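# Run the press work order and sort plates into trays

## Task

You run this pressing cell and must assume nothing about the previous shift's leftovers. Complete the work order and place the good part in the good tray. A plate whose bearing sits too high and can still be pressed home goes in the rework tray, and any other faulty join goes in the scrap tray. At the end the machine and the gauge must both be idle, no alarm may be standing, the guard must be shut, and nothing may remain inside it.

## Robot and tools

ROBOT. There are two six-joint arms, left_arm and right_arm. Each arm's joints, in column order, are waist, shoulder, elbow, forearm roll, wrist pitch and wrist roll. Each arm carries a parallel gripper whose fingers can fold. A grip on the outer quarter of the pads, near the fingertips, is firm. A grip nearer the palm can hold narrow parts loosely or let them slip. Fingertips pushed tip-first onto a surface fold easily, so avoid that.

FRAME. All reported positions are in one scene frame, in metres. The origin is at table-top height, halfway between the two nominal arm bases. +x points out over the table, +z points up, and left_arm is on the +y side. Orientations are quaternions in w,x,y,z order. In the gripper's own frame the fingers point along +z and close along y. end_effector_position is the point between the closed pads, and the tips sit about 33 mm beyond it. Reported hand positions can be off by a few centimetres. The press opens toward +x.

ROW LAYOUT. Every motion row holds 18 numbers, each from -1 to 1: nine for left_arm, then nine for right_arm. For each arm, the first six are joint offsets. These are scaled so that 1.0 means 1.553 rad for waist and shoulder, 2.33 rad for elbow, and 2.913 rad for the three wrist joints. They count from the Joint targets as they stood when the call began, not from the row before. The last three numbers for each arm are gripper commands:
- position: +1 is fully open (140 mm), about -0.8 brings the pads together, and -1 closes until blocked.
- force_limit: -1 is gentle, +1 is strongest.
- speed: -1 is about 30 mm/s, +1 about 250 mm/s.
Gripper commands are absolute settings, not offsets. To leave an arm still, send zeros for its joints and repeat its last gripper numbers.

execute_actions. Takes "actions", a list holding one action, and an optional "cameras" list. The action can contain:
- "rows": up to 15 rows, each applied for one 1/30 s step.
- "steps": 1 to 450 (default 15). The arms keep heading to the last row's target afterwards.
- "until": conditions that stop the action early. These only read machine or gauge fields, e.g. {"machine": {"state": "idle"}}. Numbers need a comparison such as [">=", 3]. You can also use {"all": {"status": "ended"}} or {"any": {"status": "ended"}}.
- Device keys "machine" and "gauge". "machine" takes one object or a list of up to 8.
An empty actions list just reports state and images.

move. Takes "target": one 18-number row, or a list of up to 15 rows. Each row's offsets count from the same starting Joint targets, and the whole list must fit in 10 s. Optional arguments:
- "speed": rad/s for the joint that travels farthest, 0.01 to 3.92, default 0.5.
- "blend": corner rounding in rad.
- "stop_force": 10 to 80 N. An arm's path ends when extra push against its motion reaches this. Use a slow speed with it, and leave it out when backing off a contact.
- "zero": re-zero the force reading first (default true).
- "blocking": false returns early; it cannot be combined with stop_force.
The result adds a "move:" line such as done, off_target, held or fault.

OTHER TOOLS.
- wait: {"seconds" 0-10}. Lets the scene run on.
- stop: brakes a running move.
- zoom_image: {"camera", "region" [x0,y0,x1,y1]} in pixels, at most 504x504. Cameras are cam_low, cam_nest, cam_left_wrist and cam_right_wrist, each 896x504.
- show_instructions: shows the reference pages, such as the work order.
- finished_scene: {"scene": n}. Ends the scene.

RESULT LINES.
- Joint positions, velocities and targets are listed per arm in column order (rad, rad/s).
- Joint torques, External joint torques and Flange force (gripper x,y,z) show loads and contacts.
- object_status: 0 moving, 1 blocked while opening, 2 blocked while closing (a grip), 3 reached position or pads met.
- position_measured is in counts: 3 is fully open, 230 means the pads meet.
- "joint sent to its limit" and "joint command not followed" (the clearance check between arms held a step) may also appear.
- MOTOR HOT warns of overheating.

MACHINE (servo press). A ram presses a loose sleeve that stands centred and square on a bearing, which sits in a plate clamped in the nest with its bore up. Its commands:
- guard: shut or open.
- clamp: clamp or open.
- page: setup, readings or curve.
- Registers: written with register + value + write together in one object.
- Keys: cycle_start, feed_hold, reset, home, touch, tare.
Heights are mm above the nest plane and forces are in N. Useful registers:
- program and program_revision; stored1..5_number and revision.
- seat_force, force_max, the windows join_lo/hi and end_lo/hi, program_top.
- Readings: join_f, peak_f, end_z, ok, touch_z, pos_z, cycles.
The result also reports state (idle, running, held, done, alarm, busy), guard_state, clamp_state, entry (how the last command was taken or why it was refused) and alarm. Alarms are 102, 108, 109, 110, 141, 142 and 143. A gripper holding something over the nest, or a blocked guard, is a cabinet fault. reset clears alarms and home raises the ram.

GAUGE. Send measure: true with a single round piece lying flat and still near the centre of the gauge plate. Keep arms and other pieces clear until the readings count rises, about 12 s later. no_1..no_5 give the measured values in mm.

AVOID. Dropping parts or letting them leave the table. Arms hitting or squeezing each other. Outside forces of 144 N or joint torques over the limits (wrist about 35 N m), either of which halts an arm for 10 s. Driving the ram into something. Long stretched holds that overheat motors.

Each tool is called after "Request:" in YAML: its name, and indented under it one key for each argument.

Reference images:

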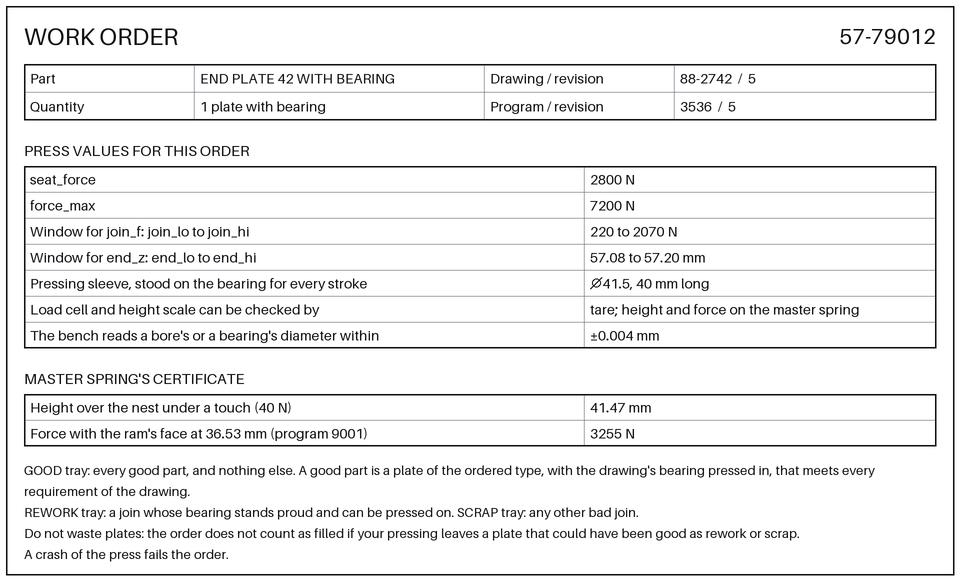

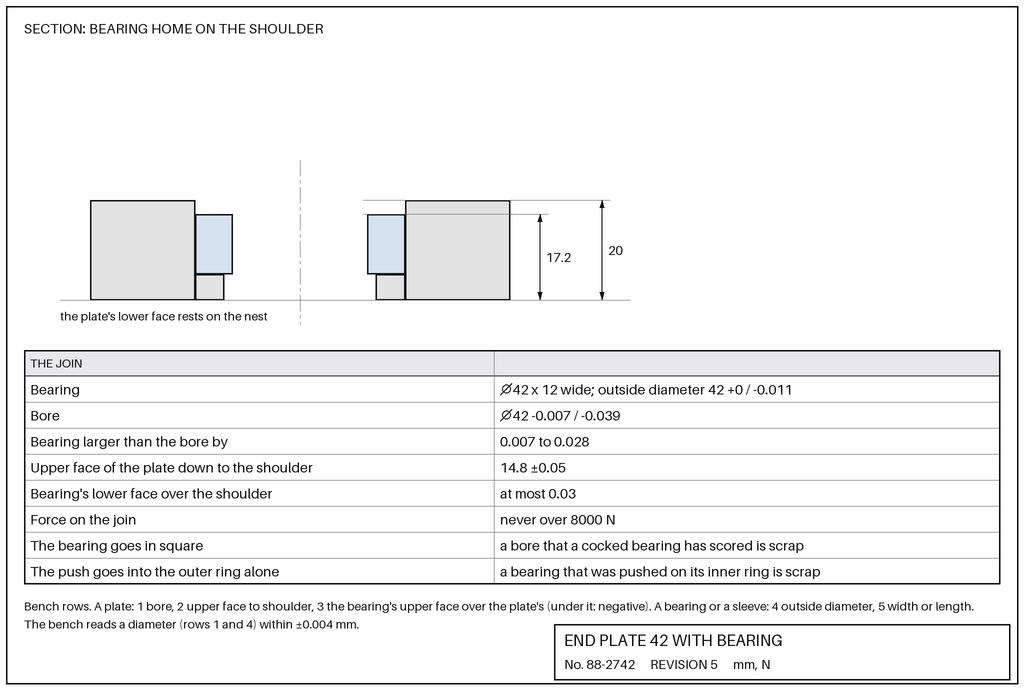

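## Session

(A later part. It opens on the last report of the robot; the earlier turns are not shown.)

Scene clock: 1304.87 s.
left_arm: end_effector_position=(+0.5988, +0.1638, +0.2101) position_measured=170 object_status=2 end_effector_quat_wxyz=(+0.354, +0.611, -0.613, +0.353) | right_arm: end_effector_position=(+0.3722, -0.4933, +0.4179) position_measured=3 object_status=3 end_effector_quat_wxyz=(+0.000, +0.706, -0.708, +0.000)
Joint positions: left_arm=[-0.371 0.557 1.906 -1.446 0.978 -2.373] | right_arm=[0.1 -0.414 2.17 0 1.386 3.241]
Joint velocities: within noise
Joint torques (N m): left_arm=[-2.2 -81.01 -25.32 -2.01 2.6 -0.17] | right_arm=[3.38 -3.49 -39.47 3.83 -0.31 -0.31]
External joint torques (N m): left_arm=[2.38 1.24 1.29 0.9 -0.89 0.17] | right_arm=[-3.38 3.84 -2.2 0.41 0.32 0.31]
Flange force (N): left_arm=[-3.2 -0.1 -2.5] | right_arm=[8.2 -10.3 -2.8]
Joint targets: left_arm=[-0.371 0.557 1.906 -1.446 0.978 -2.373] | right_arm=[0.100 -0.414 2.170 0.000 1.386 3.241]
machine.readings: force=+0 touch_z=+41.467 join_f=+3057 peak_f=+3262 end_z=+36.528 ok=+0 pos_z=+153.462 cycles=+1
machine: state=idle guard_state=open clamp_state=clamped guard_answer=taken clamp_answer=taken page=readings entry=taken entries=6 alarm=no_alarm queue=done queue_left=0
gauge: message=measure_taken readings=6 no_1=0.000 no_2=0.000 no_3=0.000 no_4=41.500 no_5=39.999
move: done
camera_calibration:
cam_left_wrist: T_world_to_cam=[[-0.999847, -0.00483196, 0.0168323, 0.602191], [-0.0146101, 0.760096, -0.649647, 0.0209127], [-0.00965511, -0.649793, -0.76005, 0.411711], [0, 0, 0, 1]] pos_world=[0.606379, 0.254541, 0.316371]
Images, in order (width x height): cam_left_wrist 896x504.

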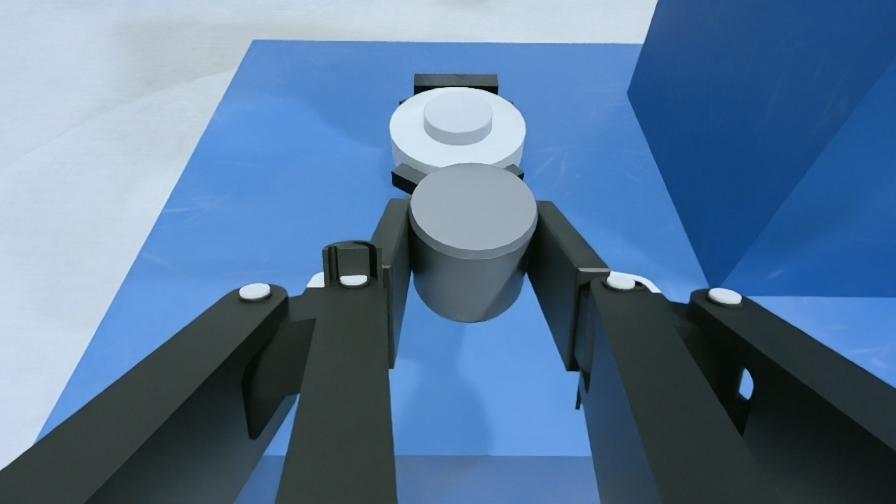

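Request:
move:
  target: [-0.1211,0.0391,-0.0470,-0.0341,-0.0409,-0.0256,-1,0,-1,0,0,0,0,0,0,1,1,1]
  speed: 0.12
  cameras: ["cam_left_wrist","cam_nest"]

Request:
zoom_image:
  camera: "cam_left_wrist"
  region: [390, 150, 550, 390]

Scene clock: 1314.27 s.
left_arm: end_effector_position=(+0.5992, +0.0194, +0.2064) position_measured=170 object_status=2 end_effector_quat_wxyz=(+0.354, +0.612, -0.613, +0.353) | right_arm: end_effector_position=(+0.3722, -0.4933, +0.4179) position_measured=3 object_status=3 end_effector_quat_wxyz=(+0.000, +0.706, -0.708, +0.000)
Joint positions: left_arm=[-0.559 0.618 1.797 -1.545 0.858 -2.447] | right_arm=[0.1 -0.414 2.17 0 1.386 3.241]
Joint velocities: within noise
Joint torques (N m): left_arm=[-3.17 -88.95 -28.24 -2.28 2.43 -0.05] | right_arm=[3.43 -3.65 -39.16 3.75 -0.31 -0.29]
External joint torques (N m): left_arm=[3.28 2.23 2.2 0.94 -0.86 0.05] | right_arm=[-3.65 4.64 -2.72 0.5 0.28 0.29]
Flange force (N): left_arm=[-4.3 -0.9 -3.0] | right_arm=[8.7 -12.4 -3.3]
Joint targets: left_arm=[-0.559 0.618 1.797 -1.545 0.858 -2.447] | right_arm=[0.100 -0.414 2.170 0.000 1.386 3.241]
machine.readings: force=+0 touch_z=+41.467 join_f=+3057 peak_f=+3262 end_z=+36.528 ok=+0 pos_z=+153.462 cycles=+1
machine: state=idle guard_state=open clamp_state=clamped guard_answer=taken clamp_answer=taken page=readings entry=taken entries=6 alarm=no_alarm queue=done queue_left=0
gauge: message=measure_taken readings=6 no_1=0.000 no_2=0.000 no_3=0.000 no_4=41.500 no_5=39.999
move: done
camera_calibration:
cam_left_wrist: T_world_to_cam=[[-0.999817, -0.00664609, 0.0179609, 0.601771], [-0.0167097, 0.760954, -0.648591, 0.129404], [-0.00935683, -0.648772, -0.760925, 0.315081], [0, 0, 0, 1]] pos_world=[0.606771, 0.109945, 0.312875]
Images, in order (width x height): cam_nest 896x504, cam_left_wrist 896x504.

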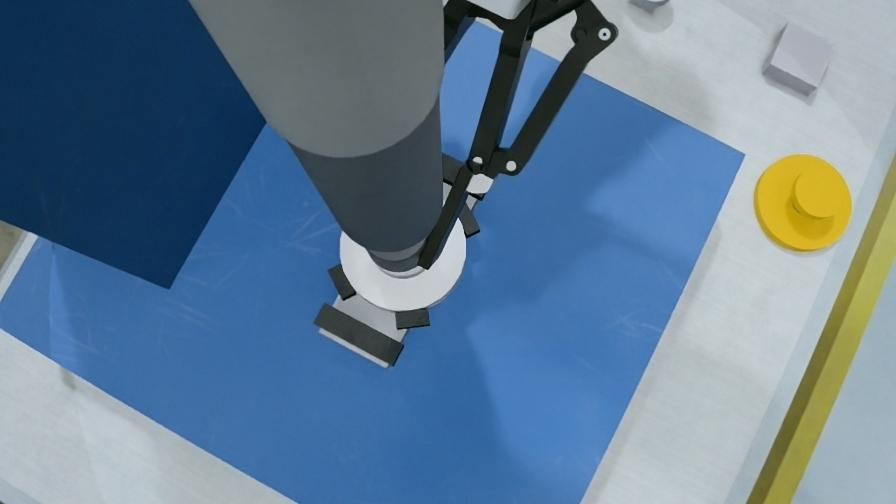

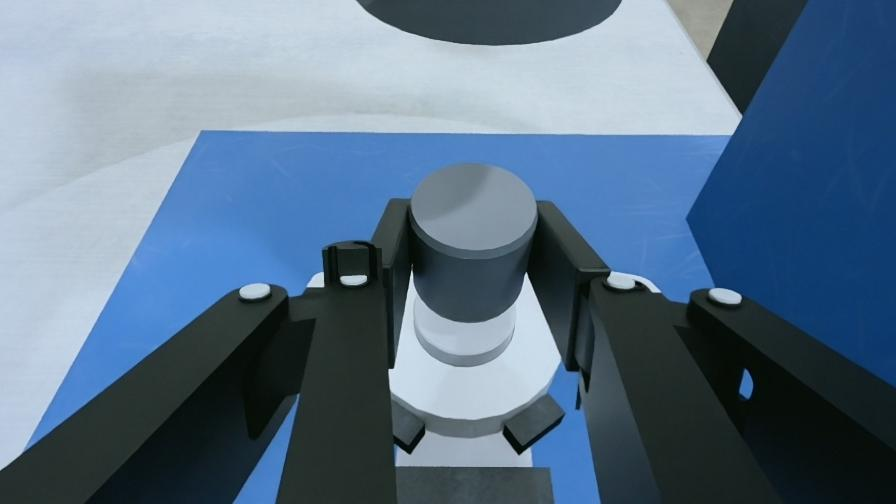

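Scaled by 2.100.

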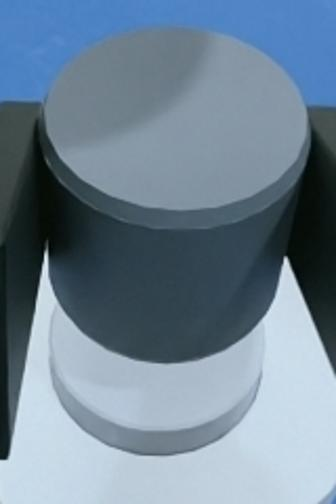

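Request:
move:
  target: [0.0005,0.0098,0.0010,-0.0052,0,0.0078,-1,0,-1,0,0,0,0,0,0,1,1,1]
  speed: 0.03
  stop_force: 12
  cameras: ["cam_left_wrist","cam_nest"]

Request:
zoom_image:
  camera: "cam_left_wrist"
  region: [400, 270, 540, 370]

Request:
zoom_image:
  camera: "cam_nest"
  region: [330, 200, 480, 320]

Scene clock: 1327.73 s.
left_arm: end_effector_position=(+0.5998, +0.0197, +0.1945) position_measured=170 object_status=2 end_effector_quat_wxyz=(+0.354, +0.613, -0.613, +0.353) | right_arm: end_effector_position=(+0.3722, -0.4933, +0.4179) position_measured=3 object_status=3 end_effector_quat_wxyz=(+0.000, +0.706, -0.708, +0.000)
Joint positions: left_arm=[-0.559 0.633 1.799 -1.56 0.858 -2.424] | right_arm=[0.1 -0.414 2.17 0 1.386 3.241]
Joint velocities: within noise
Joint torques (N m): left_arm=[-2.04 -89.82 -27.72 -2.25 2.48 -0.03] | right_arm=[3.35 -3.34 -39.43 3.69 -0.26 -0.3]
External joint torques (N m): left_arm=[2.15 2.47 2.28 0.9 -0.87 0.03] | right_arm=[-3.29 3.57 -2.36 0.57 0.26 0.3]
Flange force (N): left_arm=[-3.9 -0.2 -1.6] | right_arm=[8.0 -9.9 -3.1]
Joint targets: left_arm=[-0.559 0.633 1.799 -1.560 0.858 -2.424] | right_arm=[0.100 -0.414 2.170 0.000 1.386 3.241]
machine.readings: force=+0 touch_z=+41.467 join_f=+3057 peak_f=+3262 end_z=+36.528 ok=+0 pos_z=+153.462 cycles=+1
machine: state=idle guard_state=open clamp_state=clamped guard_answer=taken clamp_answer=taken page=readings entry=taken entries=6 alarm=no_alarm queue=done queue_left=0
gauge: message=measure_taken readings=6 no_1=0.000 no_2=0.000 no_3=0.000 no_4=41.500 no_5=39.999
move: done
camera_calibration:
cam_left_wrist: T_world_to_cam=[[-0.9998, -0.00746819, 0.0185359, 0.602493], [-0.0177104, 0.760805, -0.648739, 0.121997], [-0.00925731, -0.648938, -0.760785, 0.306129], [0, 0, 0, 1]] pos_world=[0.607367, 0.110343, 0.300875]
Images, in order (width x height): cam_nest 896x504, cam_left_wrist 896x504.

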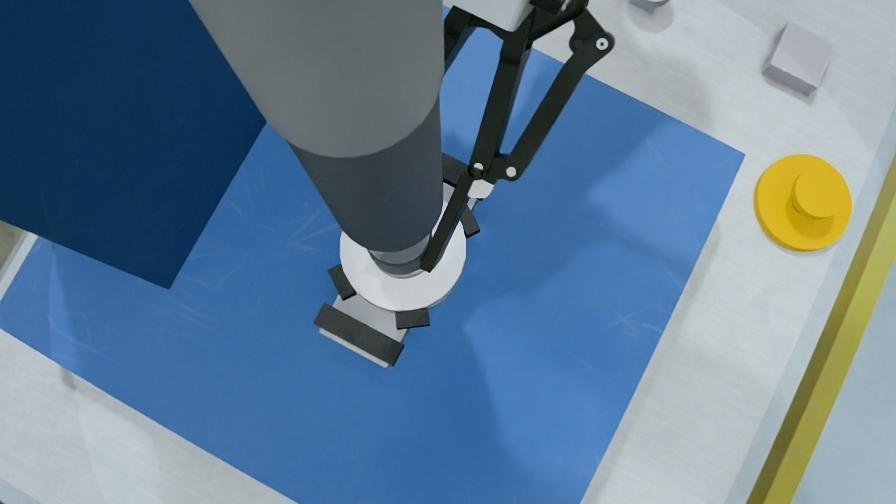

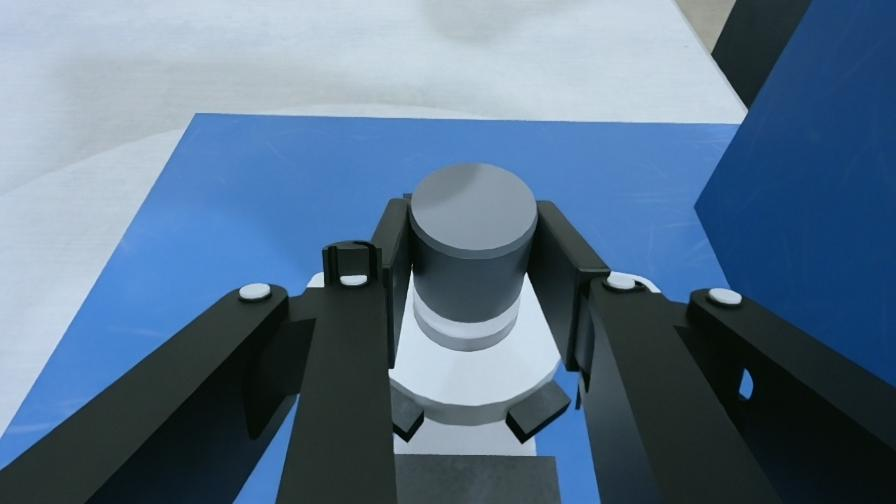

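Scaled by 3.600.

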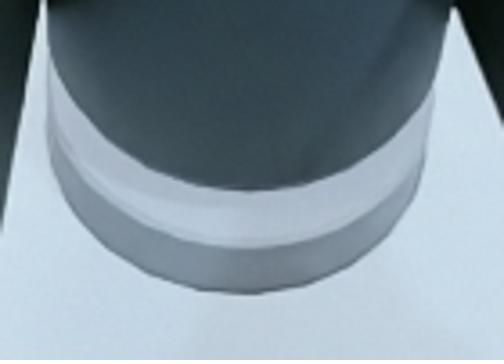

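Scaled by 3.360.

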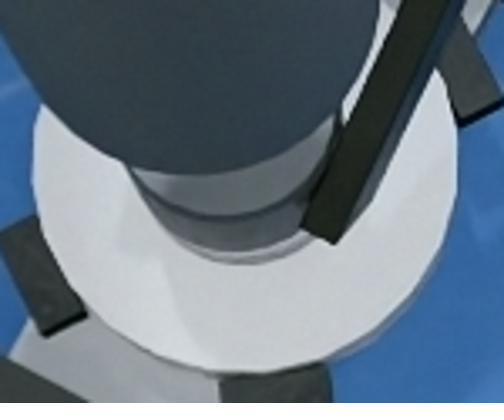

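Request:
zoom_image:
  camera: "cam_nest"
  region: [365, 235, 435, 285]

Scaled by 7.200.

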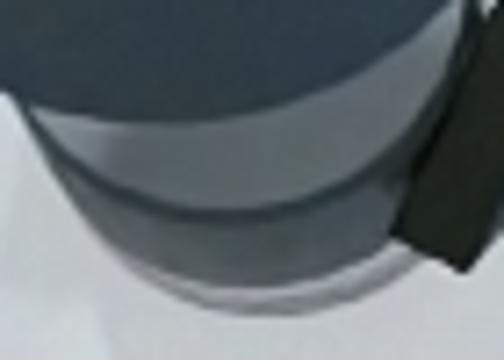

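Request:
move:
  target: [0.0008,0.0020,0.0009,-0.0013,0,0.002,-1,0,-1,0,0,0,0,0,0,1,1,1]
  speed: 0.02
  stop_force: 12
  cameras: ["cam_left_wrist","cam_nest"]

Request:
zoom_image:
  camera: "cam_left_wrist"
  region: [400, 270, 540, 370]

Request:
zoom_image:
  camera: "cam_nest"
  region: [365, 235, 435, 285]

Scene clock: 1339.03 s.
left_arm: end_effector_position=(+0.5999, +0.0209, +0.1913) position_measured=170 object_status=2 end_effector_quat_wxyz=(+0.354, +0.613, -0.612, +0.352) | right_arm: end_effector_position=(+0.3722, -0.4933, +0.4179) position_measured=3 object_status=3 end_effector_quat_wxyz=(+0.000, +0.706, -0.708, +0.000)
Joint positions: left_arm=[-0.557 0.636 1.801 -1.564 0.858 -2.419] | right_arm=[0.1 -0.414 2.17 0 1.386 3.241]
Joint velocities: within noise
Joint torques (N m): left_arm=[-2.21 -89.51 -27.27 -2.2 2.43 -0.12] | right_arm=[3.38 -3.43 -39.32 3.78 -0.3 -0.33]
External joint torques (N m): left_arm=[2.47 1.73 1.9 0.84 -0.81 0.12] | right_arm=[-3.32 3.42 -2.5 0.48 0.3 0.33]
Flange force (N): left_arm=[-3.4 -0.3 -2.4] | right_arm=[8.0 -9.8 -3.4]
Joint targets: left_arm=[-0.557 0.636 1.801 -1.564 0.858 -2.419] | right_arm=[0.100 -0.414 2.170 0.000 1.386 3.241]
machine.readings: force=+0 touch_z=+41.467 join_f=+3057 peak_f=+3262 end_z=+36.528 ok=+0 pos_z=+153.462 cycles=+1
machine: state=idle guard_state=open clamp_state=clamped guard_answer=taken clamp_answer=taken page=readings entry=taken entries=6 alarm=no_alarm queue=done queue_left=0
gauge: message=measure_taken readings=6 no_1=0.000 no_2=0.000 no_3=0.000 no_4=41.500 no_5=39.999
move: done
camera_calibration:
cam_left_wrist: T_world_to_cam=[[-0.999776, -0.00866935, 0.0192907, 0.602447], [-0.0191108, 0.761023, -0.648443, 0.119888], [-0.00905906, -0.648667, -0.761018, 0.304405], [0, 0, 0, 1]] pos_world=[0.607362, 0.111442, 0.297777]
Images, in order (width x height): cam_nest 896x504, cam_left_wrist 896x504.

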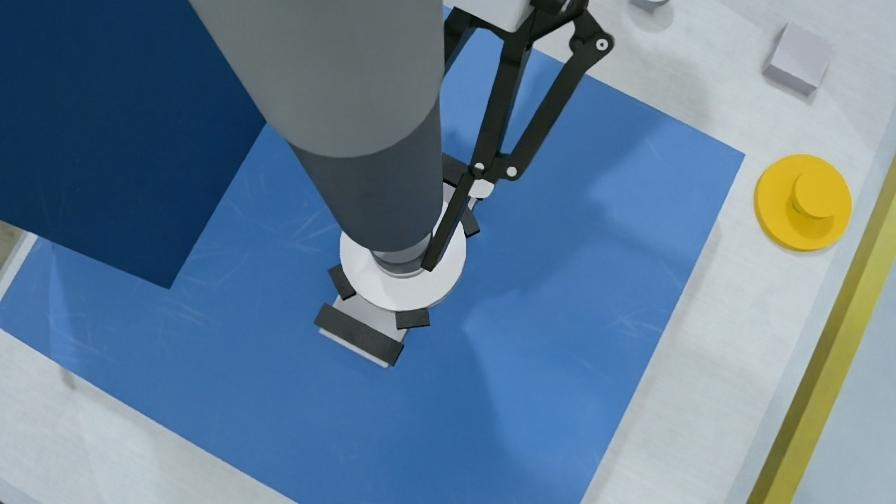

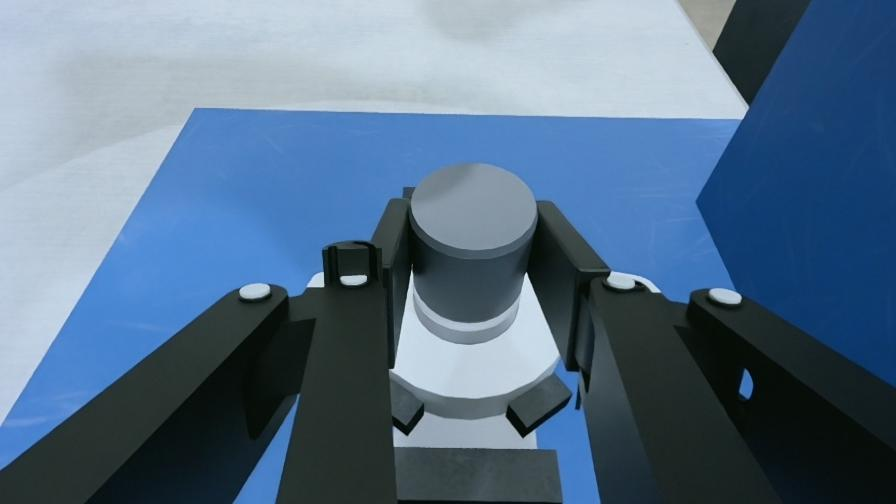

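Scaled by 3.600.

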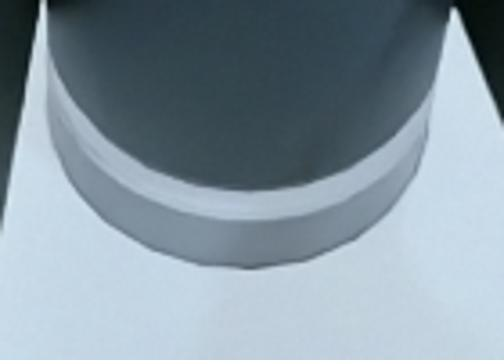

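Scaled by 7.200.

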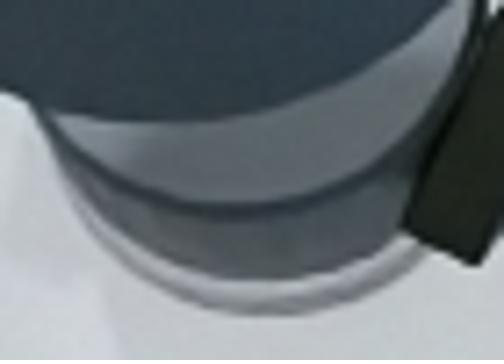

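Request:
move:
  target: [0,0.0046,0.0002,-0.0024,0,0.0036,-1,0,-1,0,0,0,0,0,0,1,1,1]
  speed: 0.01
  stop_force: 10
  cameras: ["cam_left_wrist","cam_nest"]

Request:
zoom_image:
  camera: "cam_left_wrist"
  region: [400, 270, 540, 370]

Request:
zoom_image:
  camera: "cam_nest"
  region: [365, 235, 435, 285]

Scene clock: 1343.87 s.
left_arm: end_effector_position=(+0.6002, +0.0208, +0.1886) position_measured=170 object_status=2 end_effector_quat_wxyz=(+0.354, +0.613, -0.612, +0.353) | right_arm: end_effector_position=(+0.3722, -0.4933, +0.4179) position_measured=3 object_status=3 end_effector_quat_wxyz=(+0.000, +0.706, -0.708, +0.000)
Joint positions: left_arm=[-0.557 0.64 1.801 -1.568 0.858 -2.413] | right_arm=[0.1 -0.414 2.17 0 1.386 3.241]
Joint velocities: within noise
Joint torques (N m): left_arm=[-5.31 -77.18 -23.19 -0.91 -0.38 -0.2] | right_arm=[2.79 -3.48 -39.36 3.74 -0.25 -0.26]
External joint torques (N m): left_arm=[5.74 -10.99 -2.07 -0.44 2.01 0.2] | right_arm=[-2.73 3.76 -2.52 0.53 0.25 0.26]
Flange force (N): left_arm=[5.8 2.7 -16.7] | right_arm=[6.1 -10.3 -3.2]
Joint targets: left_arm=[-0.557 0.640 1.801 -1.568 0.858 -2.413] | right_arm=[0.100 -0.414 2.170 0.000 1.386 3.241]
machine.readings: force=+0 touch_z=+41.467 join_f=+3057 peak_f=+3262 end_z=+36.528 ok=+0 pos_z=+153.462 cycles=+1
machine: state=idle guard_state=open clamp_state=clamped guard_answer=taken clamp_answer=taken page=readings entry=taken entries=6 alarm=no_alarm queue=done queue_left=0
gauge: message=measure_taken readings=6 no_1=0.000 no_2=0.000 no_3=0.000 no_4=41.500 no_5=39.999
move: contact (left_arm)
camera_calibration:
cam_left_wrist: T_world_to_cam=[[-0.999782, -0.0088447, 0.0189255, 0.602933], [-0.0190111, 0.760744, -0.648773, 0.118223], [-0.00865928, -0.648991, -0.760747, 0.301923], [0, 0, 0, 1]] pos_world=[0.607663, 0.11134, 0.294976]
Images, in order (width x height): cam_nest 896x504, cam_left_wrist 896x504.

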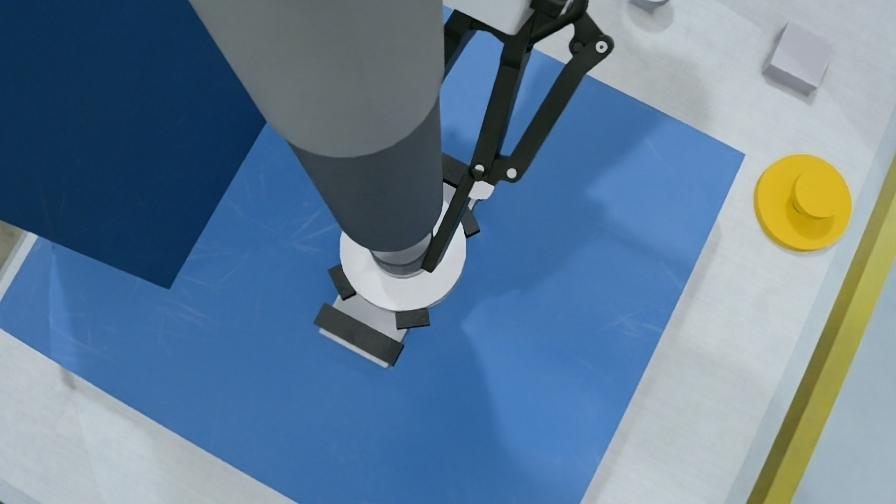

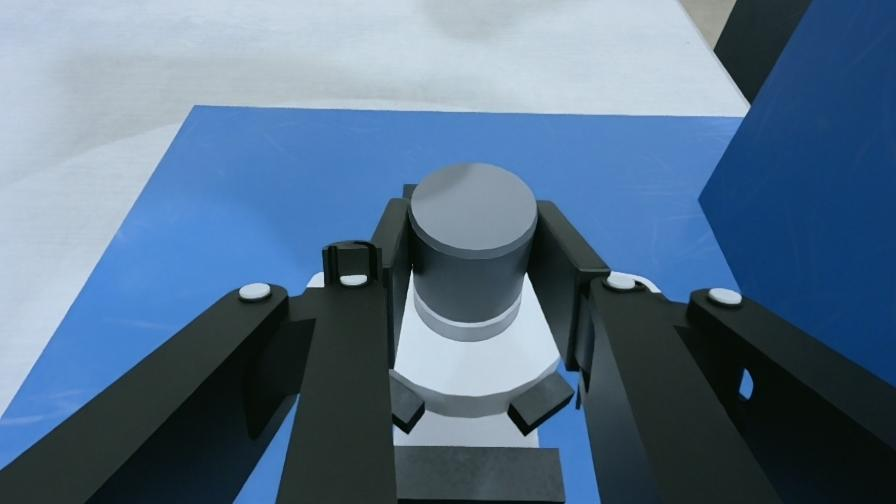

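Scaled by 3.600.

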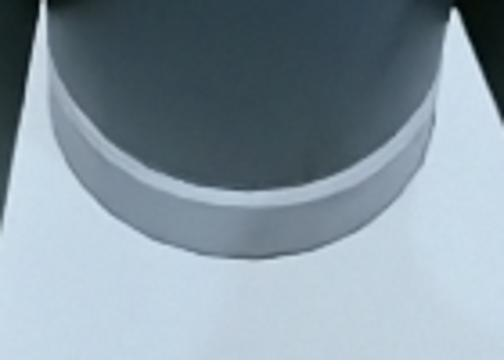

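Scaled by 7.200.

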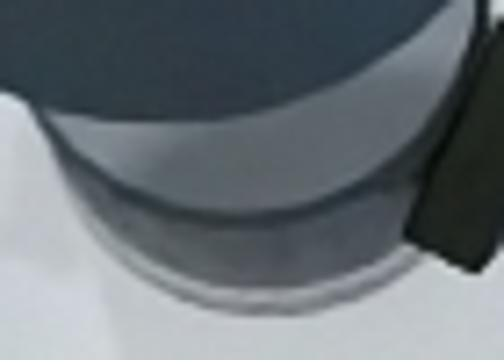

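Request:
move:
  target:
    - [0,-0.0010,0,0.0005,0,-0.0008,-1,0,-1,0,0,0,0,0,0,1,1,1]
    - [0.0003,-0.0012,0.0003,0.0005,0,-0.0008,-1,0,-1,0,0,0,0,0,0,1,1,1]
  speed: 0.01
  cameras: []

Request:
move:
  target: [0,0.0024,0.0001,-0.0012,0,0.0018,-1,0,-1,0,0,0,0,0,0,1,1,1]
  speed: 0.01
  stop_force: 10
  cameras: ["cam_left_wrist","cam_nest"]

Request:
zoom_image:
  camera: "cam_left_wrist"
  region: [400, 270, 540, 370]

Request:
zoom_image:
  camera: "cam_nest"
  region: [365, 235, 435, 285]

Scene clock: 1350.53 s.
left_arm: end_effector_position=(+0.5998, +0.0212, +0.1896) position_measured=170 object_status=2 end_effector_quat_wxyz=(+0.354, +0.613, -0.612, +0.352) | right_arm: end_effector_position=(+0.3722, -0.4933, +0.4179) position_measured=3 object_status=3 end_effector_quat_wxyz=(+0.000, +0.706, -0.708, +0.000)
Joint positions: left_arm=[-0.557 0.638 1.802 -1.567 0.858 -2.415] | right_arm=[0.1 -0.414 2.17 0 1.386 3.241]
Joint velocities: within noise
Joint torques (N m): left_arm=[-3.08 -89.9 -27.3 -2.29 2.54 -0.1] | right_arm=[3.38 -3.57 -39.44 3.74 -0.32 -0.23]
External joint torques (N m): left_arm=[3.26 2.07 2.05 0.93 -0.91 0.1] | right_arm=[-3.31 3.71 -2.28 0.5 0.32 0.23]
Flange force (N): left_arm=[-4.2 -0.9 -3.0] | right_arm=[8.2 -10.1 -3.0]
Joint targets: left_arm=[-0.557 0.638 1.802 -1.567 0.858 -2.415] | right_arm=[0.100 -0.414 2.170 0.000 1.386 3.241]
machine.readings: force=+0 touch_z=+41.467 join_f=+3057 peak_f=+3262 end_z=+36.528 ok=+0 pos_z=+153.462 cycles=+1
machine: state=idle guard_state=open clamp_state=clamped guard_answer=taken clamp_answer=taken page=readings entry=taken entries=6 alarm=no_alarm queue=done queue_left=0
gauge: message=measure_taken readings=6 no_1=0.000 no_2=0.000 no_3=0.000 no_4=41.500 no_5=39.999
move: done
No camera images: "cameras" was empty.

Scene clock: 1351.33 s.
left_arm: end_effector_position=(+0.6001, +0.0213, +0.1885) position_measured=170 object_status=2 end_effector_quat_wxyz=(+0.354, +0.613, -0.612, +0.353) | right_arm: end_effector_position=(+0.3722, -0.4933, +0.4179) position_measured=3 object_status=3 end_effector_quat_wxyz=(+0.000, +0.706, -0.708, +0.000)
Joint positions: left_arm=[-0.557 0.64 1.802 -1.568 0.858 -2.413] | right_arm=[0.1 -0.414 2.17 0 1.386 3.241]
Joint velocities: within noise
Joint torques (N m): left_arm=[-3.11 -79.27 -23.14 -0.98 -0.46 0.06] | right_arm=[3.05 -3.79 -39.23 3.7 -0.31 -0.28]
External joint torques (N m): left_arm=[3.25 -8.58 -2.05 -0.39 2.09 -0.06] | right_arm=[-3.01 4.14 -2.64 0.55 0.31 0.28]
Flange force (N): left_arm=[5.8 1.6 -11.9] | right_arm=[6.8 -11.2 -3.4]
Joint targets: left_arm=[-0.557 0.640 1.802 -1.568 0.858 -2.413] | right_arm=[0.100 -0.414 2.170 0.000 1.386 3.241]
machine.readings: force=+0 touch_z=+41.467 join_f=+3057 peak_f=+3262 end_z=+36.528 ok=+0 pos_z=+153.462 cycles=+1
machine: state=idle guard_state=open clamp_state=clamped guard_answer=taken clamp_answer=taken page=readings entry=taken entries=6 alarm=no_alarm queue=done queue_left=0
gauge: message=measure_taken readings=6 no_1=0.000 no_2=0.000 no_3=0.000 no_4=41.500 no_5=39.999
move: contact (left_arm)
camera_calibration:
cam_left_wrist: T_world_to_cam=[[-0.999768, -0.00937992, 0.0193791, 0.602752], [-0.0197114, 0.76083, -0.648652, 0.118222], [-0.00865985, -0.648884, -0.760838, 0.302262], [0, 0, 0, 1]] pos_world=[0.60756, 0.11184, 0.294977]
Images, in order (width x height): cam_nest 896x504, cam_left_wrist 896x504.

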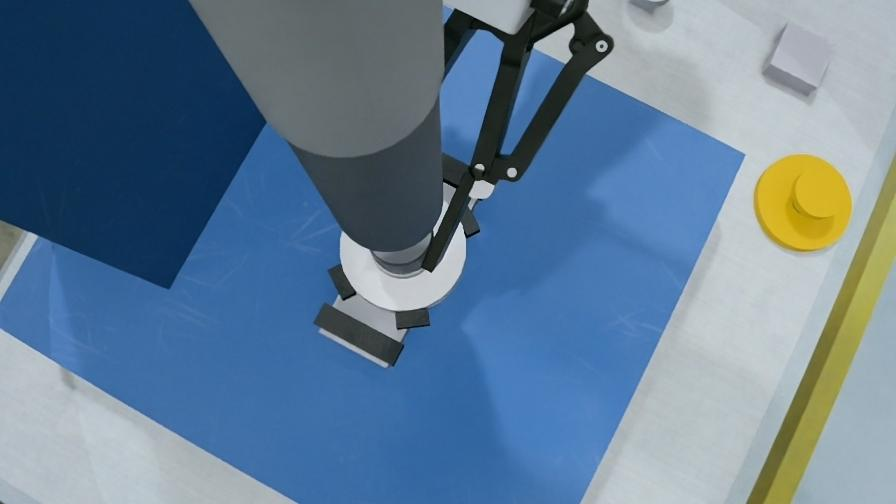

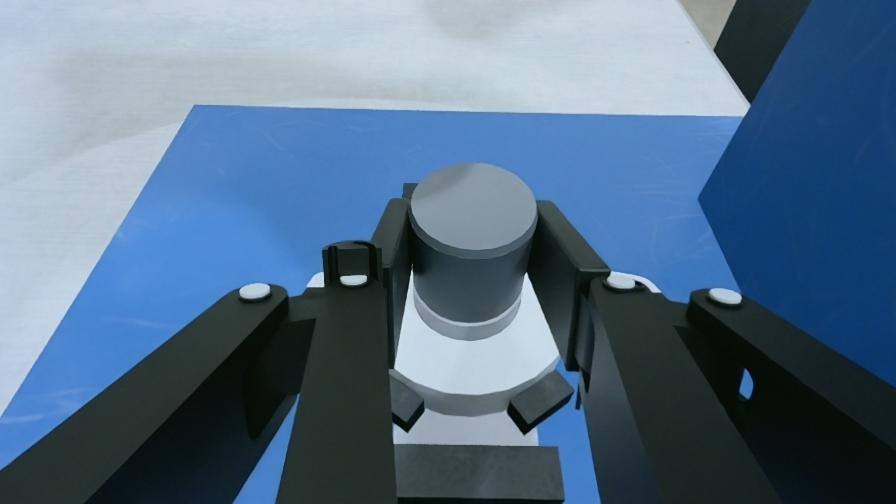

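Scaled by 3.600.

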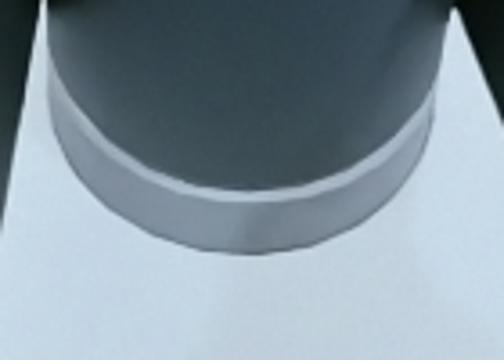

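Scaled by 7.200.

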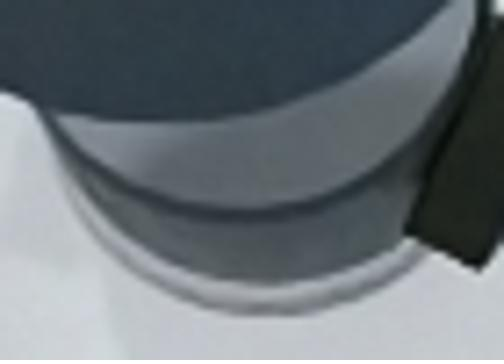

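Request:
move:
  target: [0,-0.0005,0,0.0003,0,-0.0004,-1,0,-1,0,0,0,0,0,0,1,1,1]
  speed: 0.01
  cameras: []

Request:
execute_actions:
  actions:
    - {"rows":[[0,0,0,0,0,0,-0.2,0,-1,0,0,0,0,0,0,1,1,1]],"steps":30}
  cameras: ["cam_left_wrist","cam_nest"]

Request:
zoom_image:
  camera: "cam_left_wrist"
  region: [390, 150, 550, 390]

Request:
zoom_image:
  camera: "cam_nest"
  region: [365, 235, 435, 285]

Scene clock: 1355.10 s.
left_arm: end_effector_position=(+0.6000, +0.0213, +0.1890) position_measured=170 object_status=2 end_effector_quat_wxyz=(+0.354, +0.613, -0.612, +0.353) | right_arm: end_effector_position=(+0.3722, -0.4933, +0.4179) position_measured=3 object_status=3 end_effector_quat_wxyz=(+0.000, +0.706, -0.708, +0.000)
Joint positions: left_arm=[-0.557 0.639 1.802 -1.567 0.858 -2.414] | right_arm=[0.1 -0.414 2.17 0 1.386 3.241]
Joint velocities: within noise
Joint torques (N m): left_arm=[-1.58 -89.63 -27.09 -2.26 2.44 -0.04] | right_arm=[3.39 -3.39 -39.43 3.73 -0.29 -0.26]
External joint torques (N m): left_arm=[1.9 2.22 2 0.91 -0.82 0.04] | right_arm=[-3.5 4.19 -2.13 0.51 0.3 0.26]
Flange force (N): left_arm=[-3.4 -0.3 -1.5] | right_arm=[8.6 -10.9 -2.6]
Joint targets: left_arm=[-0.557 0.639 1.802 -1.567 0.858 -2.414] | right_arm=[0.100 -0.414 2.170 0.000 1.386 3.241]
machine.readings: force=+0 touch_z=+41.467 join_f=+3057 peak_f=+3262 end_z=+36.528 ok=+0 pos_z=+153.462 cycles=+1
machine: state=idle guard_state=open clamp_state=clamped guard_answer=taken clamp_answer=taken page=readings entry=taken entries=6 alarm=no_alarm queue=done queue_left=0
gauge: message=measure_taken readings=6 no_1=0.000 no_2=0.000 no_3=0.000 no_4=41.500 no_5=39.999
move: done
No camera images: "cameras" was empty.

Scene clock: 1356.30 s.
left_arm: end_effector_position=(+0.6000, +0.0213, +0.1891) position_measured=154 object_status=3 end_effector_quat_wxyz=(+0.354, +0.613, -0.612, +0.353) | right_arm: end_effector_position=(+0.3722, -0.4933, +0.4179) position_measured=3 object_status=3 end_effector_quat_wxyz=(+0.000, +0.706, -0.708, +0.000)
Joint positions: left_arm=[-0.557 0.639 1.802 -1.567 0.858 -2.414] | right_arm=[0.1 -0.414 2.17 0 1.386 3.241]
Joint velocities: within noise
Joint torques (N m): left_arm=[-2.22 -86.41 -24.99 -1.57 1.56 -0.09] | right_arm=[3.62 -3.6 -39.17 3.74 -0.25 -0.28]
External joint torques (N m): left_arm=[2.47 -1.08 -0.09 0.22 0.07 0.09] | right_arm=[-3.63 3.71 -2.61 0.51 0.26 0.28]
Flange force (N): left_arm=[-0.5 -1.0 -3.9] | right_arm=[9.1 -10.6 -3.4]
Joint targets: left_arm=[-0.557 0.639 1.802 -1.567 0.858 -2.414] | right_arm=[0.100 -0.414 2.170 0.000 1.386 3.241]
machine.readings: force=+0 touch_z=+41.467 join_f=+3057 peak_f=+3262 end_z=+36.528 ok=+0 pos_z=+153.462 cycles=+1
machine: state=idle guard_state=open clamp_state=clamped guard_answer=taken clamp_answer=taken page=readings entry=taken entries=6 alarm=no_alarm queue=done queue_left=0
gauge: message=measure_taken readings=6 no_1=0.000 no_2=0.000 no_3=0.000 no_4=41.500 no_5=39.999
camera_calibration:
cam_left_wrist: T_world_to_cam=[[-0.999769, -0.00924161, 0.0193886, 0.602723], [-0.0196111, 0.760923, -0.648546, 0.118508], [-0.00875966, -0.648776, -0.760929, 0.302795], [0, 0, 0, 1]] pos_world=[0.60756, 0.111841, 0.295577]
Images, in order (width x height): cam_nest 896x504, cam_left_wrist 896x504.

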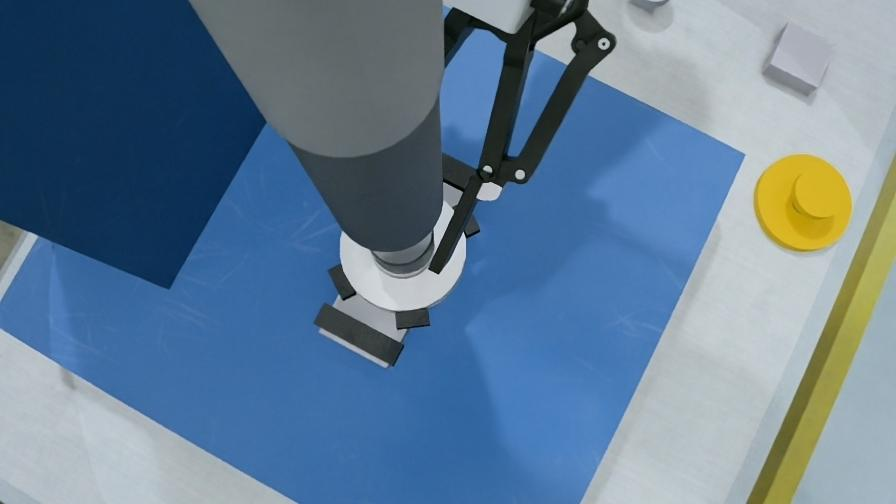

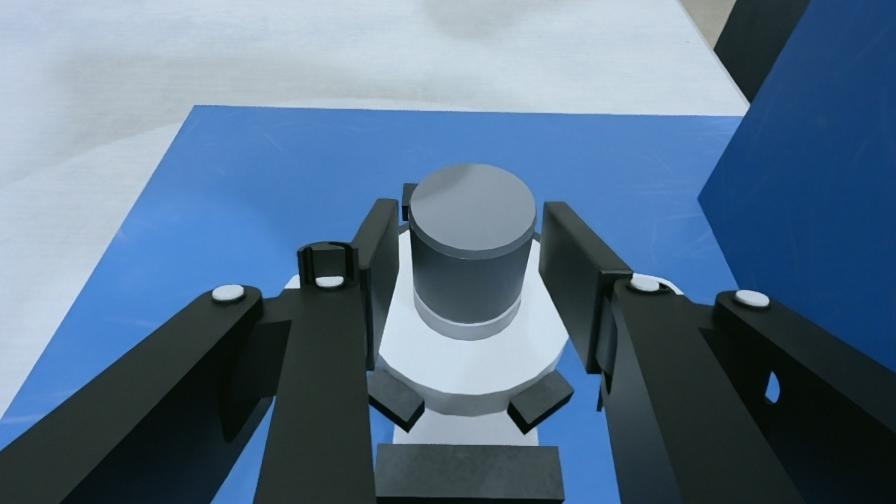

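Scaled by 2.100.

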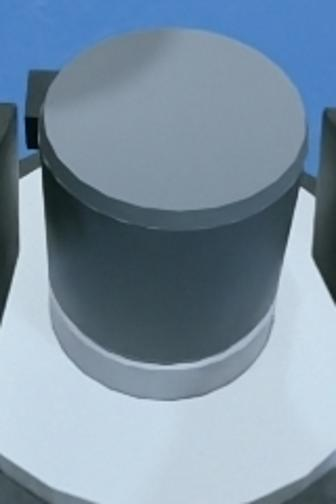

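Scaled by 7.200.

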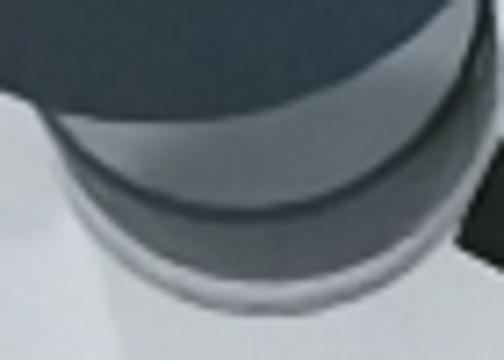

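Request:
execute_actions:
  actions:
    - {"rows":[[0,0,0,0,0,0,0.2,0,-1,0,0,0,0,0,0,1,1,1]],"steps":45}
  cameras: []

Request:
move:
  target: [0.1196,-0.0529,0.0450,0.0415,0.0411,0.0142,0.2,0,-1,0,0,0,0,0,0,1,1,1]
  speed: 0.15
  cameras: ["cam_left_wrist","cam_nest"]

Request:
zoom_image:
  camera: "cam_nest"
  region: [330, 200, 480, 320]

Request:
zoom_image:
  camera: "cam_left_wrist"
  region: [370, 20, 550, 200]

Scene clock: 1363.17 s.
left_arm: end_effector_position=(+0.6000, +0.0213, +0.1890) position_measured=104 object_status=3 end_effector_quat_wxyz=(+0.354, +0.613, -0.612, +0.353) | right_arm: end_effector_position=(+0.3722, -0.4933, +0.4179) position_measured=3 object_status=3 end_effector_quat_wxyz=(+0.000, +0.706, -0.708, +0.000)
Joint positions: left_arm=[-0.557 0.639 1.802 -1.567 0.858 -2.414] | right_arm=[0.1 -0.414 2.17 0 1.386 3.241]
Joint velocities: within noise
Joint torques (N m): left_arm=[-2.43 -86.4 -25.28 -1.58 1.66 0] | right_arm=[3.29 -3.92 -39.3 3.73 -0.31 -0.28]
External joint torques (N m): left_arm=[2.41 -0.92 0.24 0.23 -0.04 0] | right_arm=[-3.28 4.17 -2.36 0.51 0.31 0.28]
Flange force (N): left_arm=[-0.6 -0.5 -3.9] | right_arm=[7.8 -11.0 -3.0]
Joint targets: left_arm=[-0.557 0.639 1.802 -1.567 0.858 -2.414] | right_arm=[0.100 -0.414 2.170 0.000 1.386 3.241]
machine.readings: force=+0 touch_z=+41.467 join_f=+3057 peak_f=+3262 end_z=+36.528 ok=+0 pos_z=+153.462 cycles=+1
machine: state=idle guard_state=open clamp_state=clamped guard_answer=taken clamp_answer=taken page=readings entry=taken entries=6 alarm=no_alarm queue=done queue_left=0
gauge: message=measure_taken readings=6 no_1=0.000 no_2=0.000 no_3=0.000 no_4=41.500 no_5=39.999
No camera images: "cameras" was empty.

Scene clock: 1364.73 s.
left_arm: end_effector_position=(+0.5985, +0.1639, +0.2103) position_measured=104 object_status=3 end_effector_quat_wxyz=(+0.354, +0.611, -0.613, +0.353) | right_arm: end_effector_position=(+0.3722, -0.4933, +0.4179) position_measured=3 object_status=3 end_effector_quat_wxyz=(+0.000, +0.706, -0.708, +0.000)
Joint positions: left_arm=[-0.371 0.557 1.907 -1.447 0.978 -2.373] | right_arm=[0.1 -0.414 2.17 0 1.386 3.241]
Joint velocities: within noise
Joint torques (N m): left_arm=[-2.55 -78.09 -24.17 -1.25 1.65 -0.16] | right_arm=[3.13 -3.67 -39.26 3.74 -0.27 -0.28]
External joint torques (N m): left_arm=[2.62 -1.53 0.12 0.14 0.06 0.16] | right_arm=[-3.2 4.07 -2.37 0.49 0.27 0.28]
Flange force (N): left_arm=[-0.6 0.6 -4.7] | right_arm=[7.5 -10.9 -2.9]
Joint targets: left_arm=[-0.371 0.557 1.907 -1.447 0.978 -2.373] | right_arm=[0.100 -0.414 2.170 0.000 1.386 3.241]
machine.readings: force=+0 touch_z=+41.467 join_f=+3057 peak_f=+3262 end_z=+36.528 ok=+0 pos_z=+153.462 cycles=+1
machine: state=idle guard_state=open clamp_state=clamped guard_answer=taken clamp_answer=taken page=readings entry=taken entries=6 alarm=no_alarm queue=done queue_left=0
gauge: message=measure_taken readings=6 no_1=0.000 no_2=0.000 no_3=0.000 no_4=41.500 no_5=39.999
move: done
camera_calibration:
cam_left_wrist: T_world_to_cam=[[-0.999833, -0.00515738, 0.0175185, 0.601742], [-0.0153096, 0.759679, -0.650118, 0.0216441], [-0.00995555, -0.650278, -0.759632, 0.412096], [0, 0, 0, 1]] pos_world=[0.606075, 0.254638, 0.316571]
Images, in order (width x height): cam_nest 896x504, cam_left_wrist 896x504.

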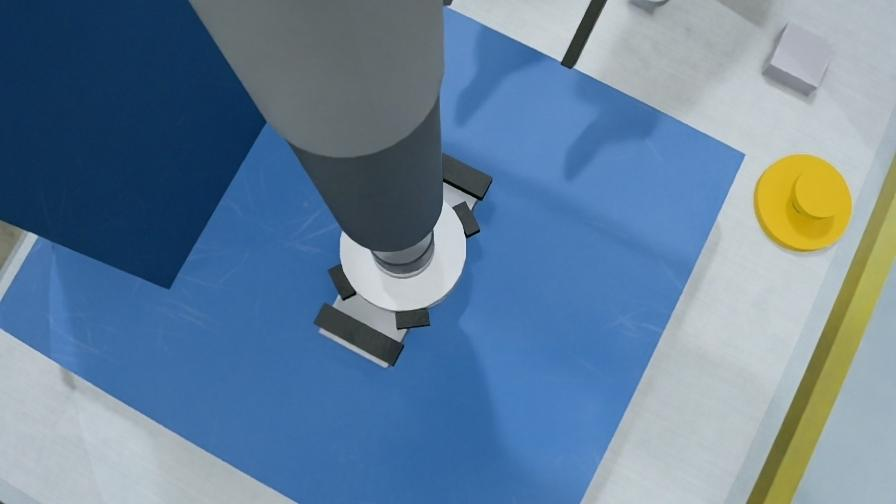

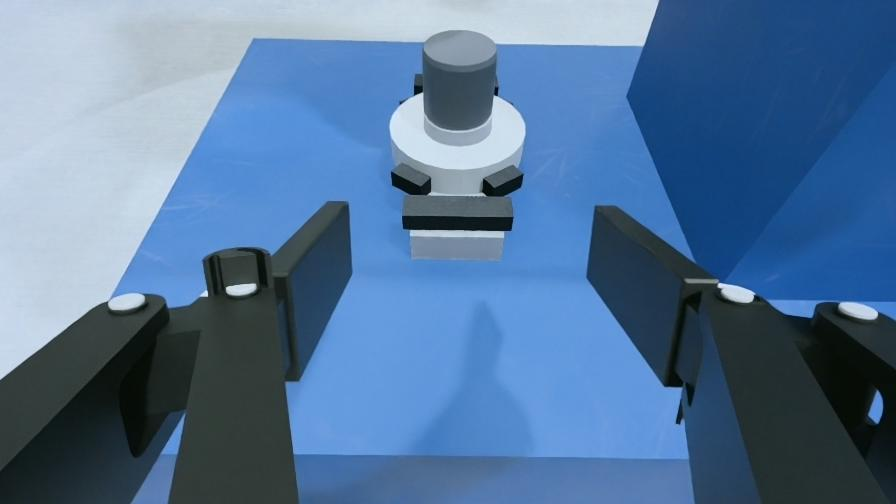

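Scaled by 3.360.

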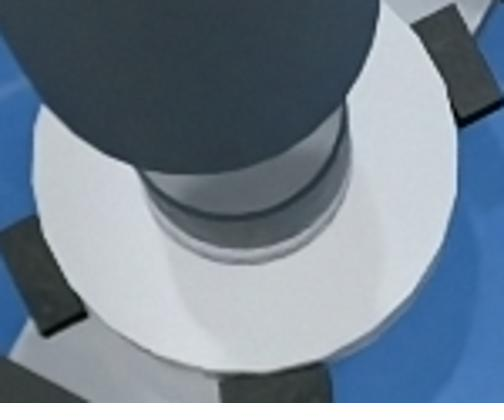

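Scaled by 2.800.

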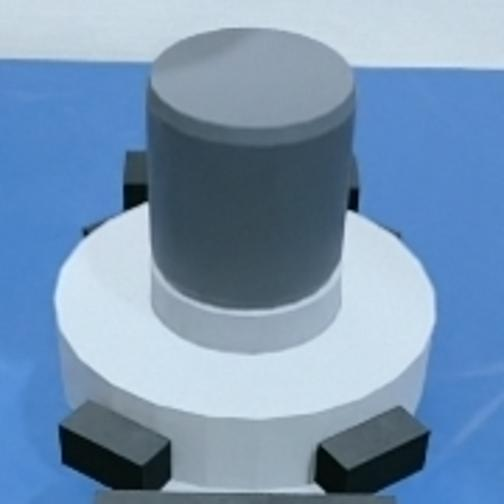

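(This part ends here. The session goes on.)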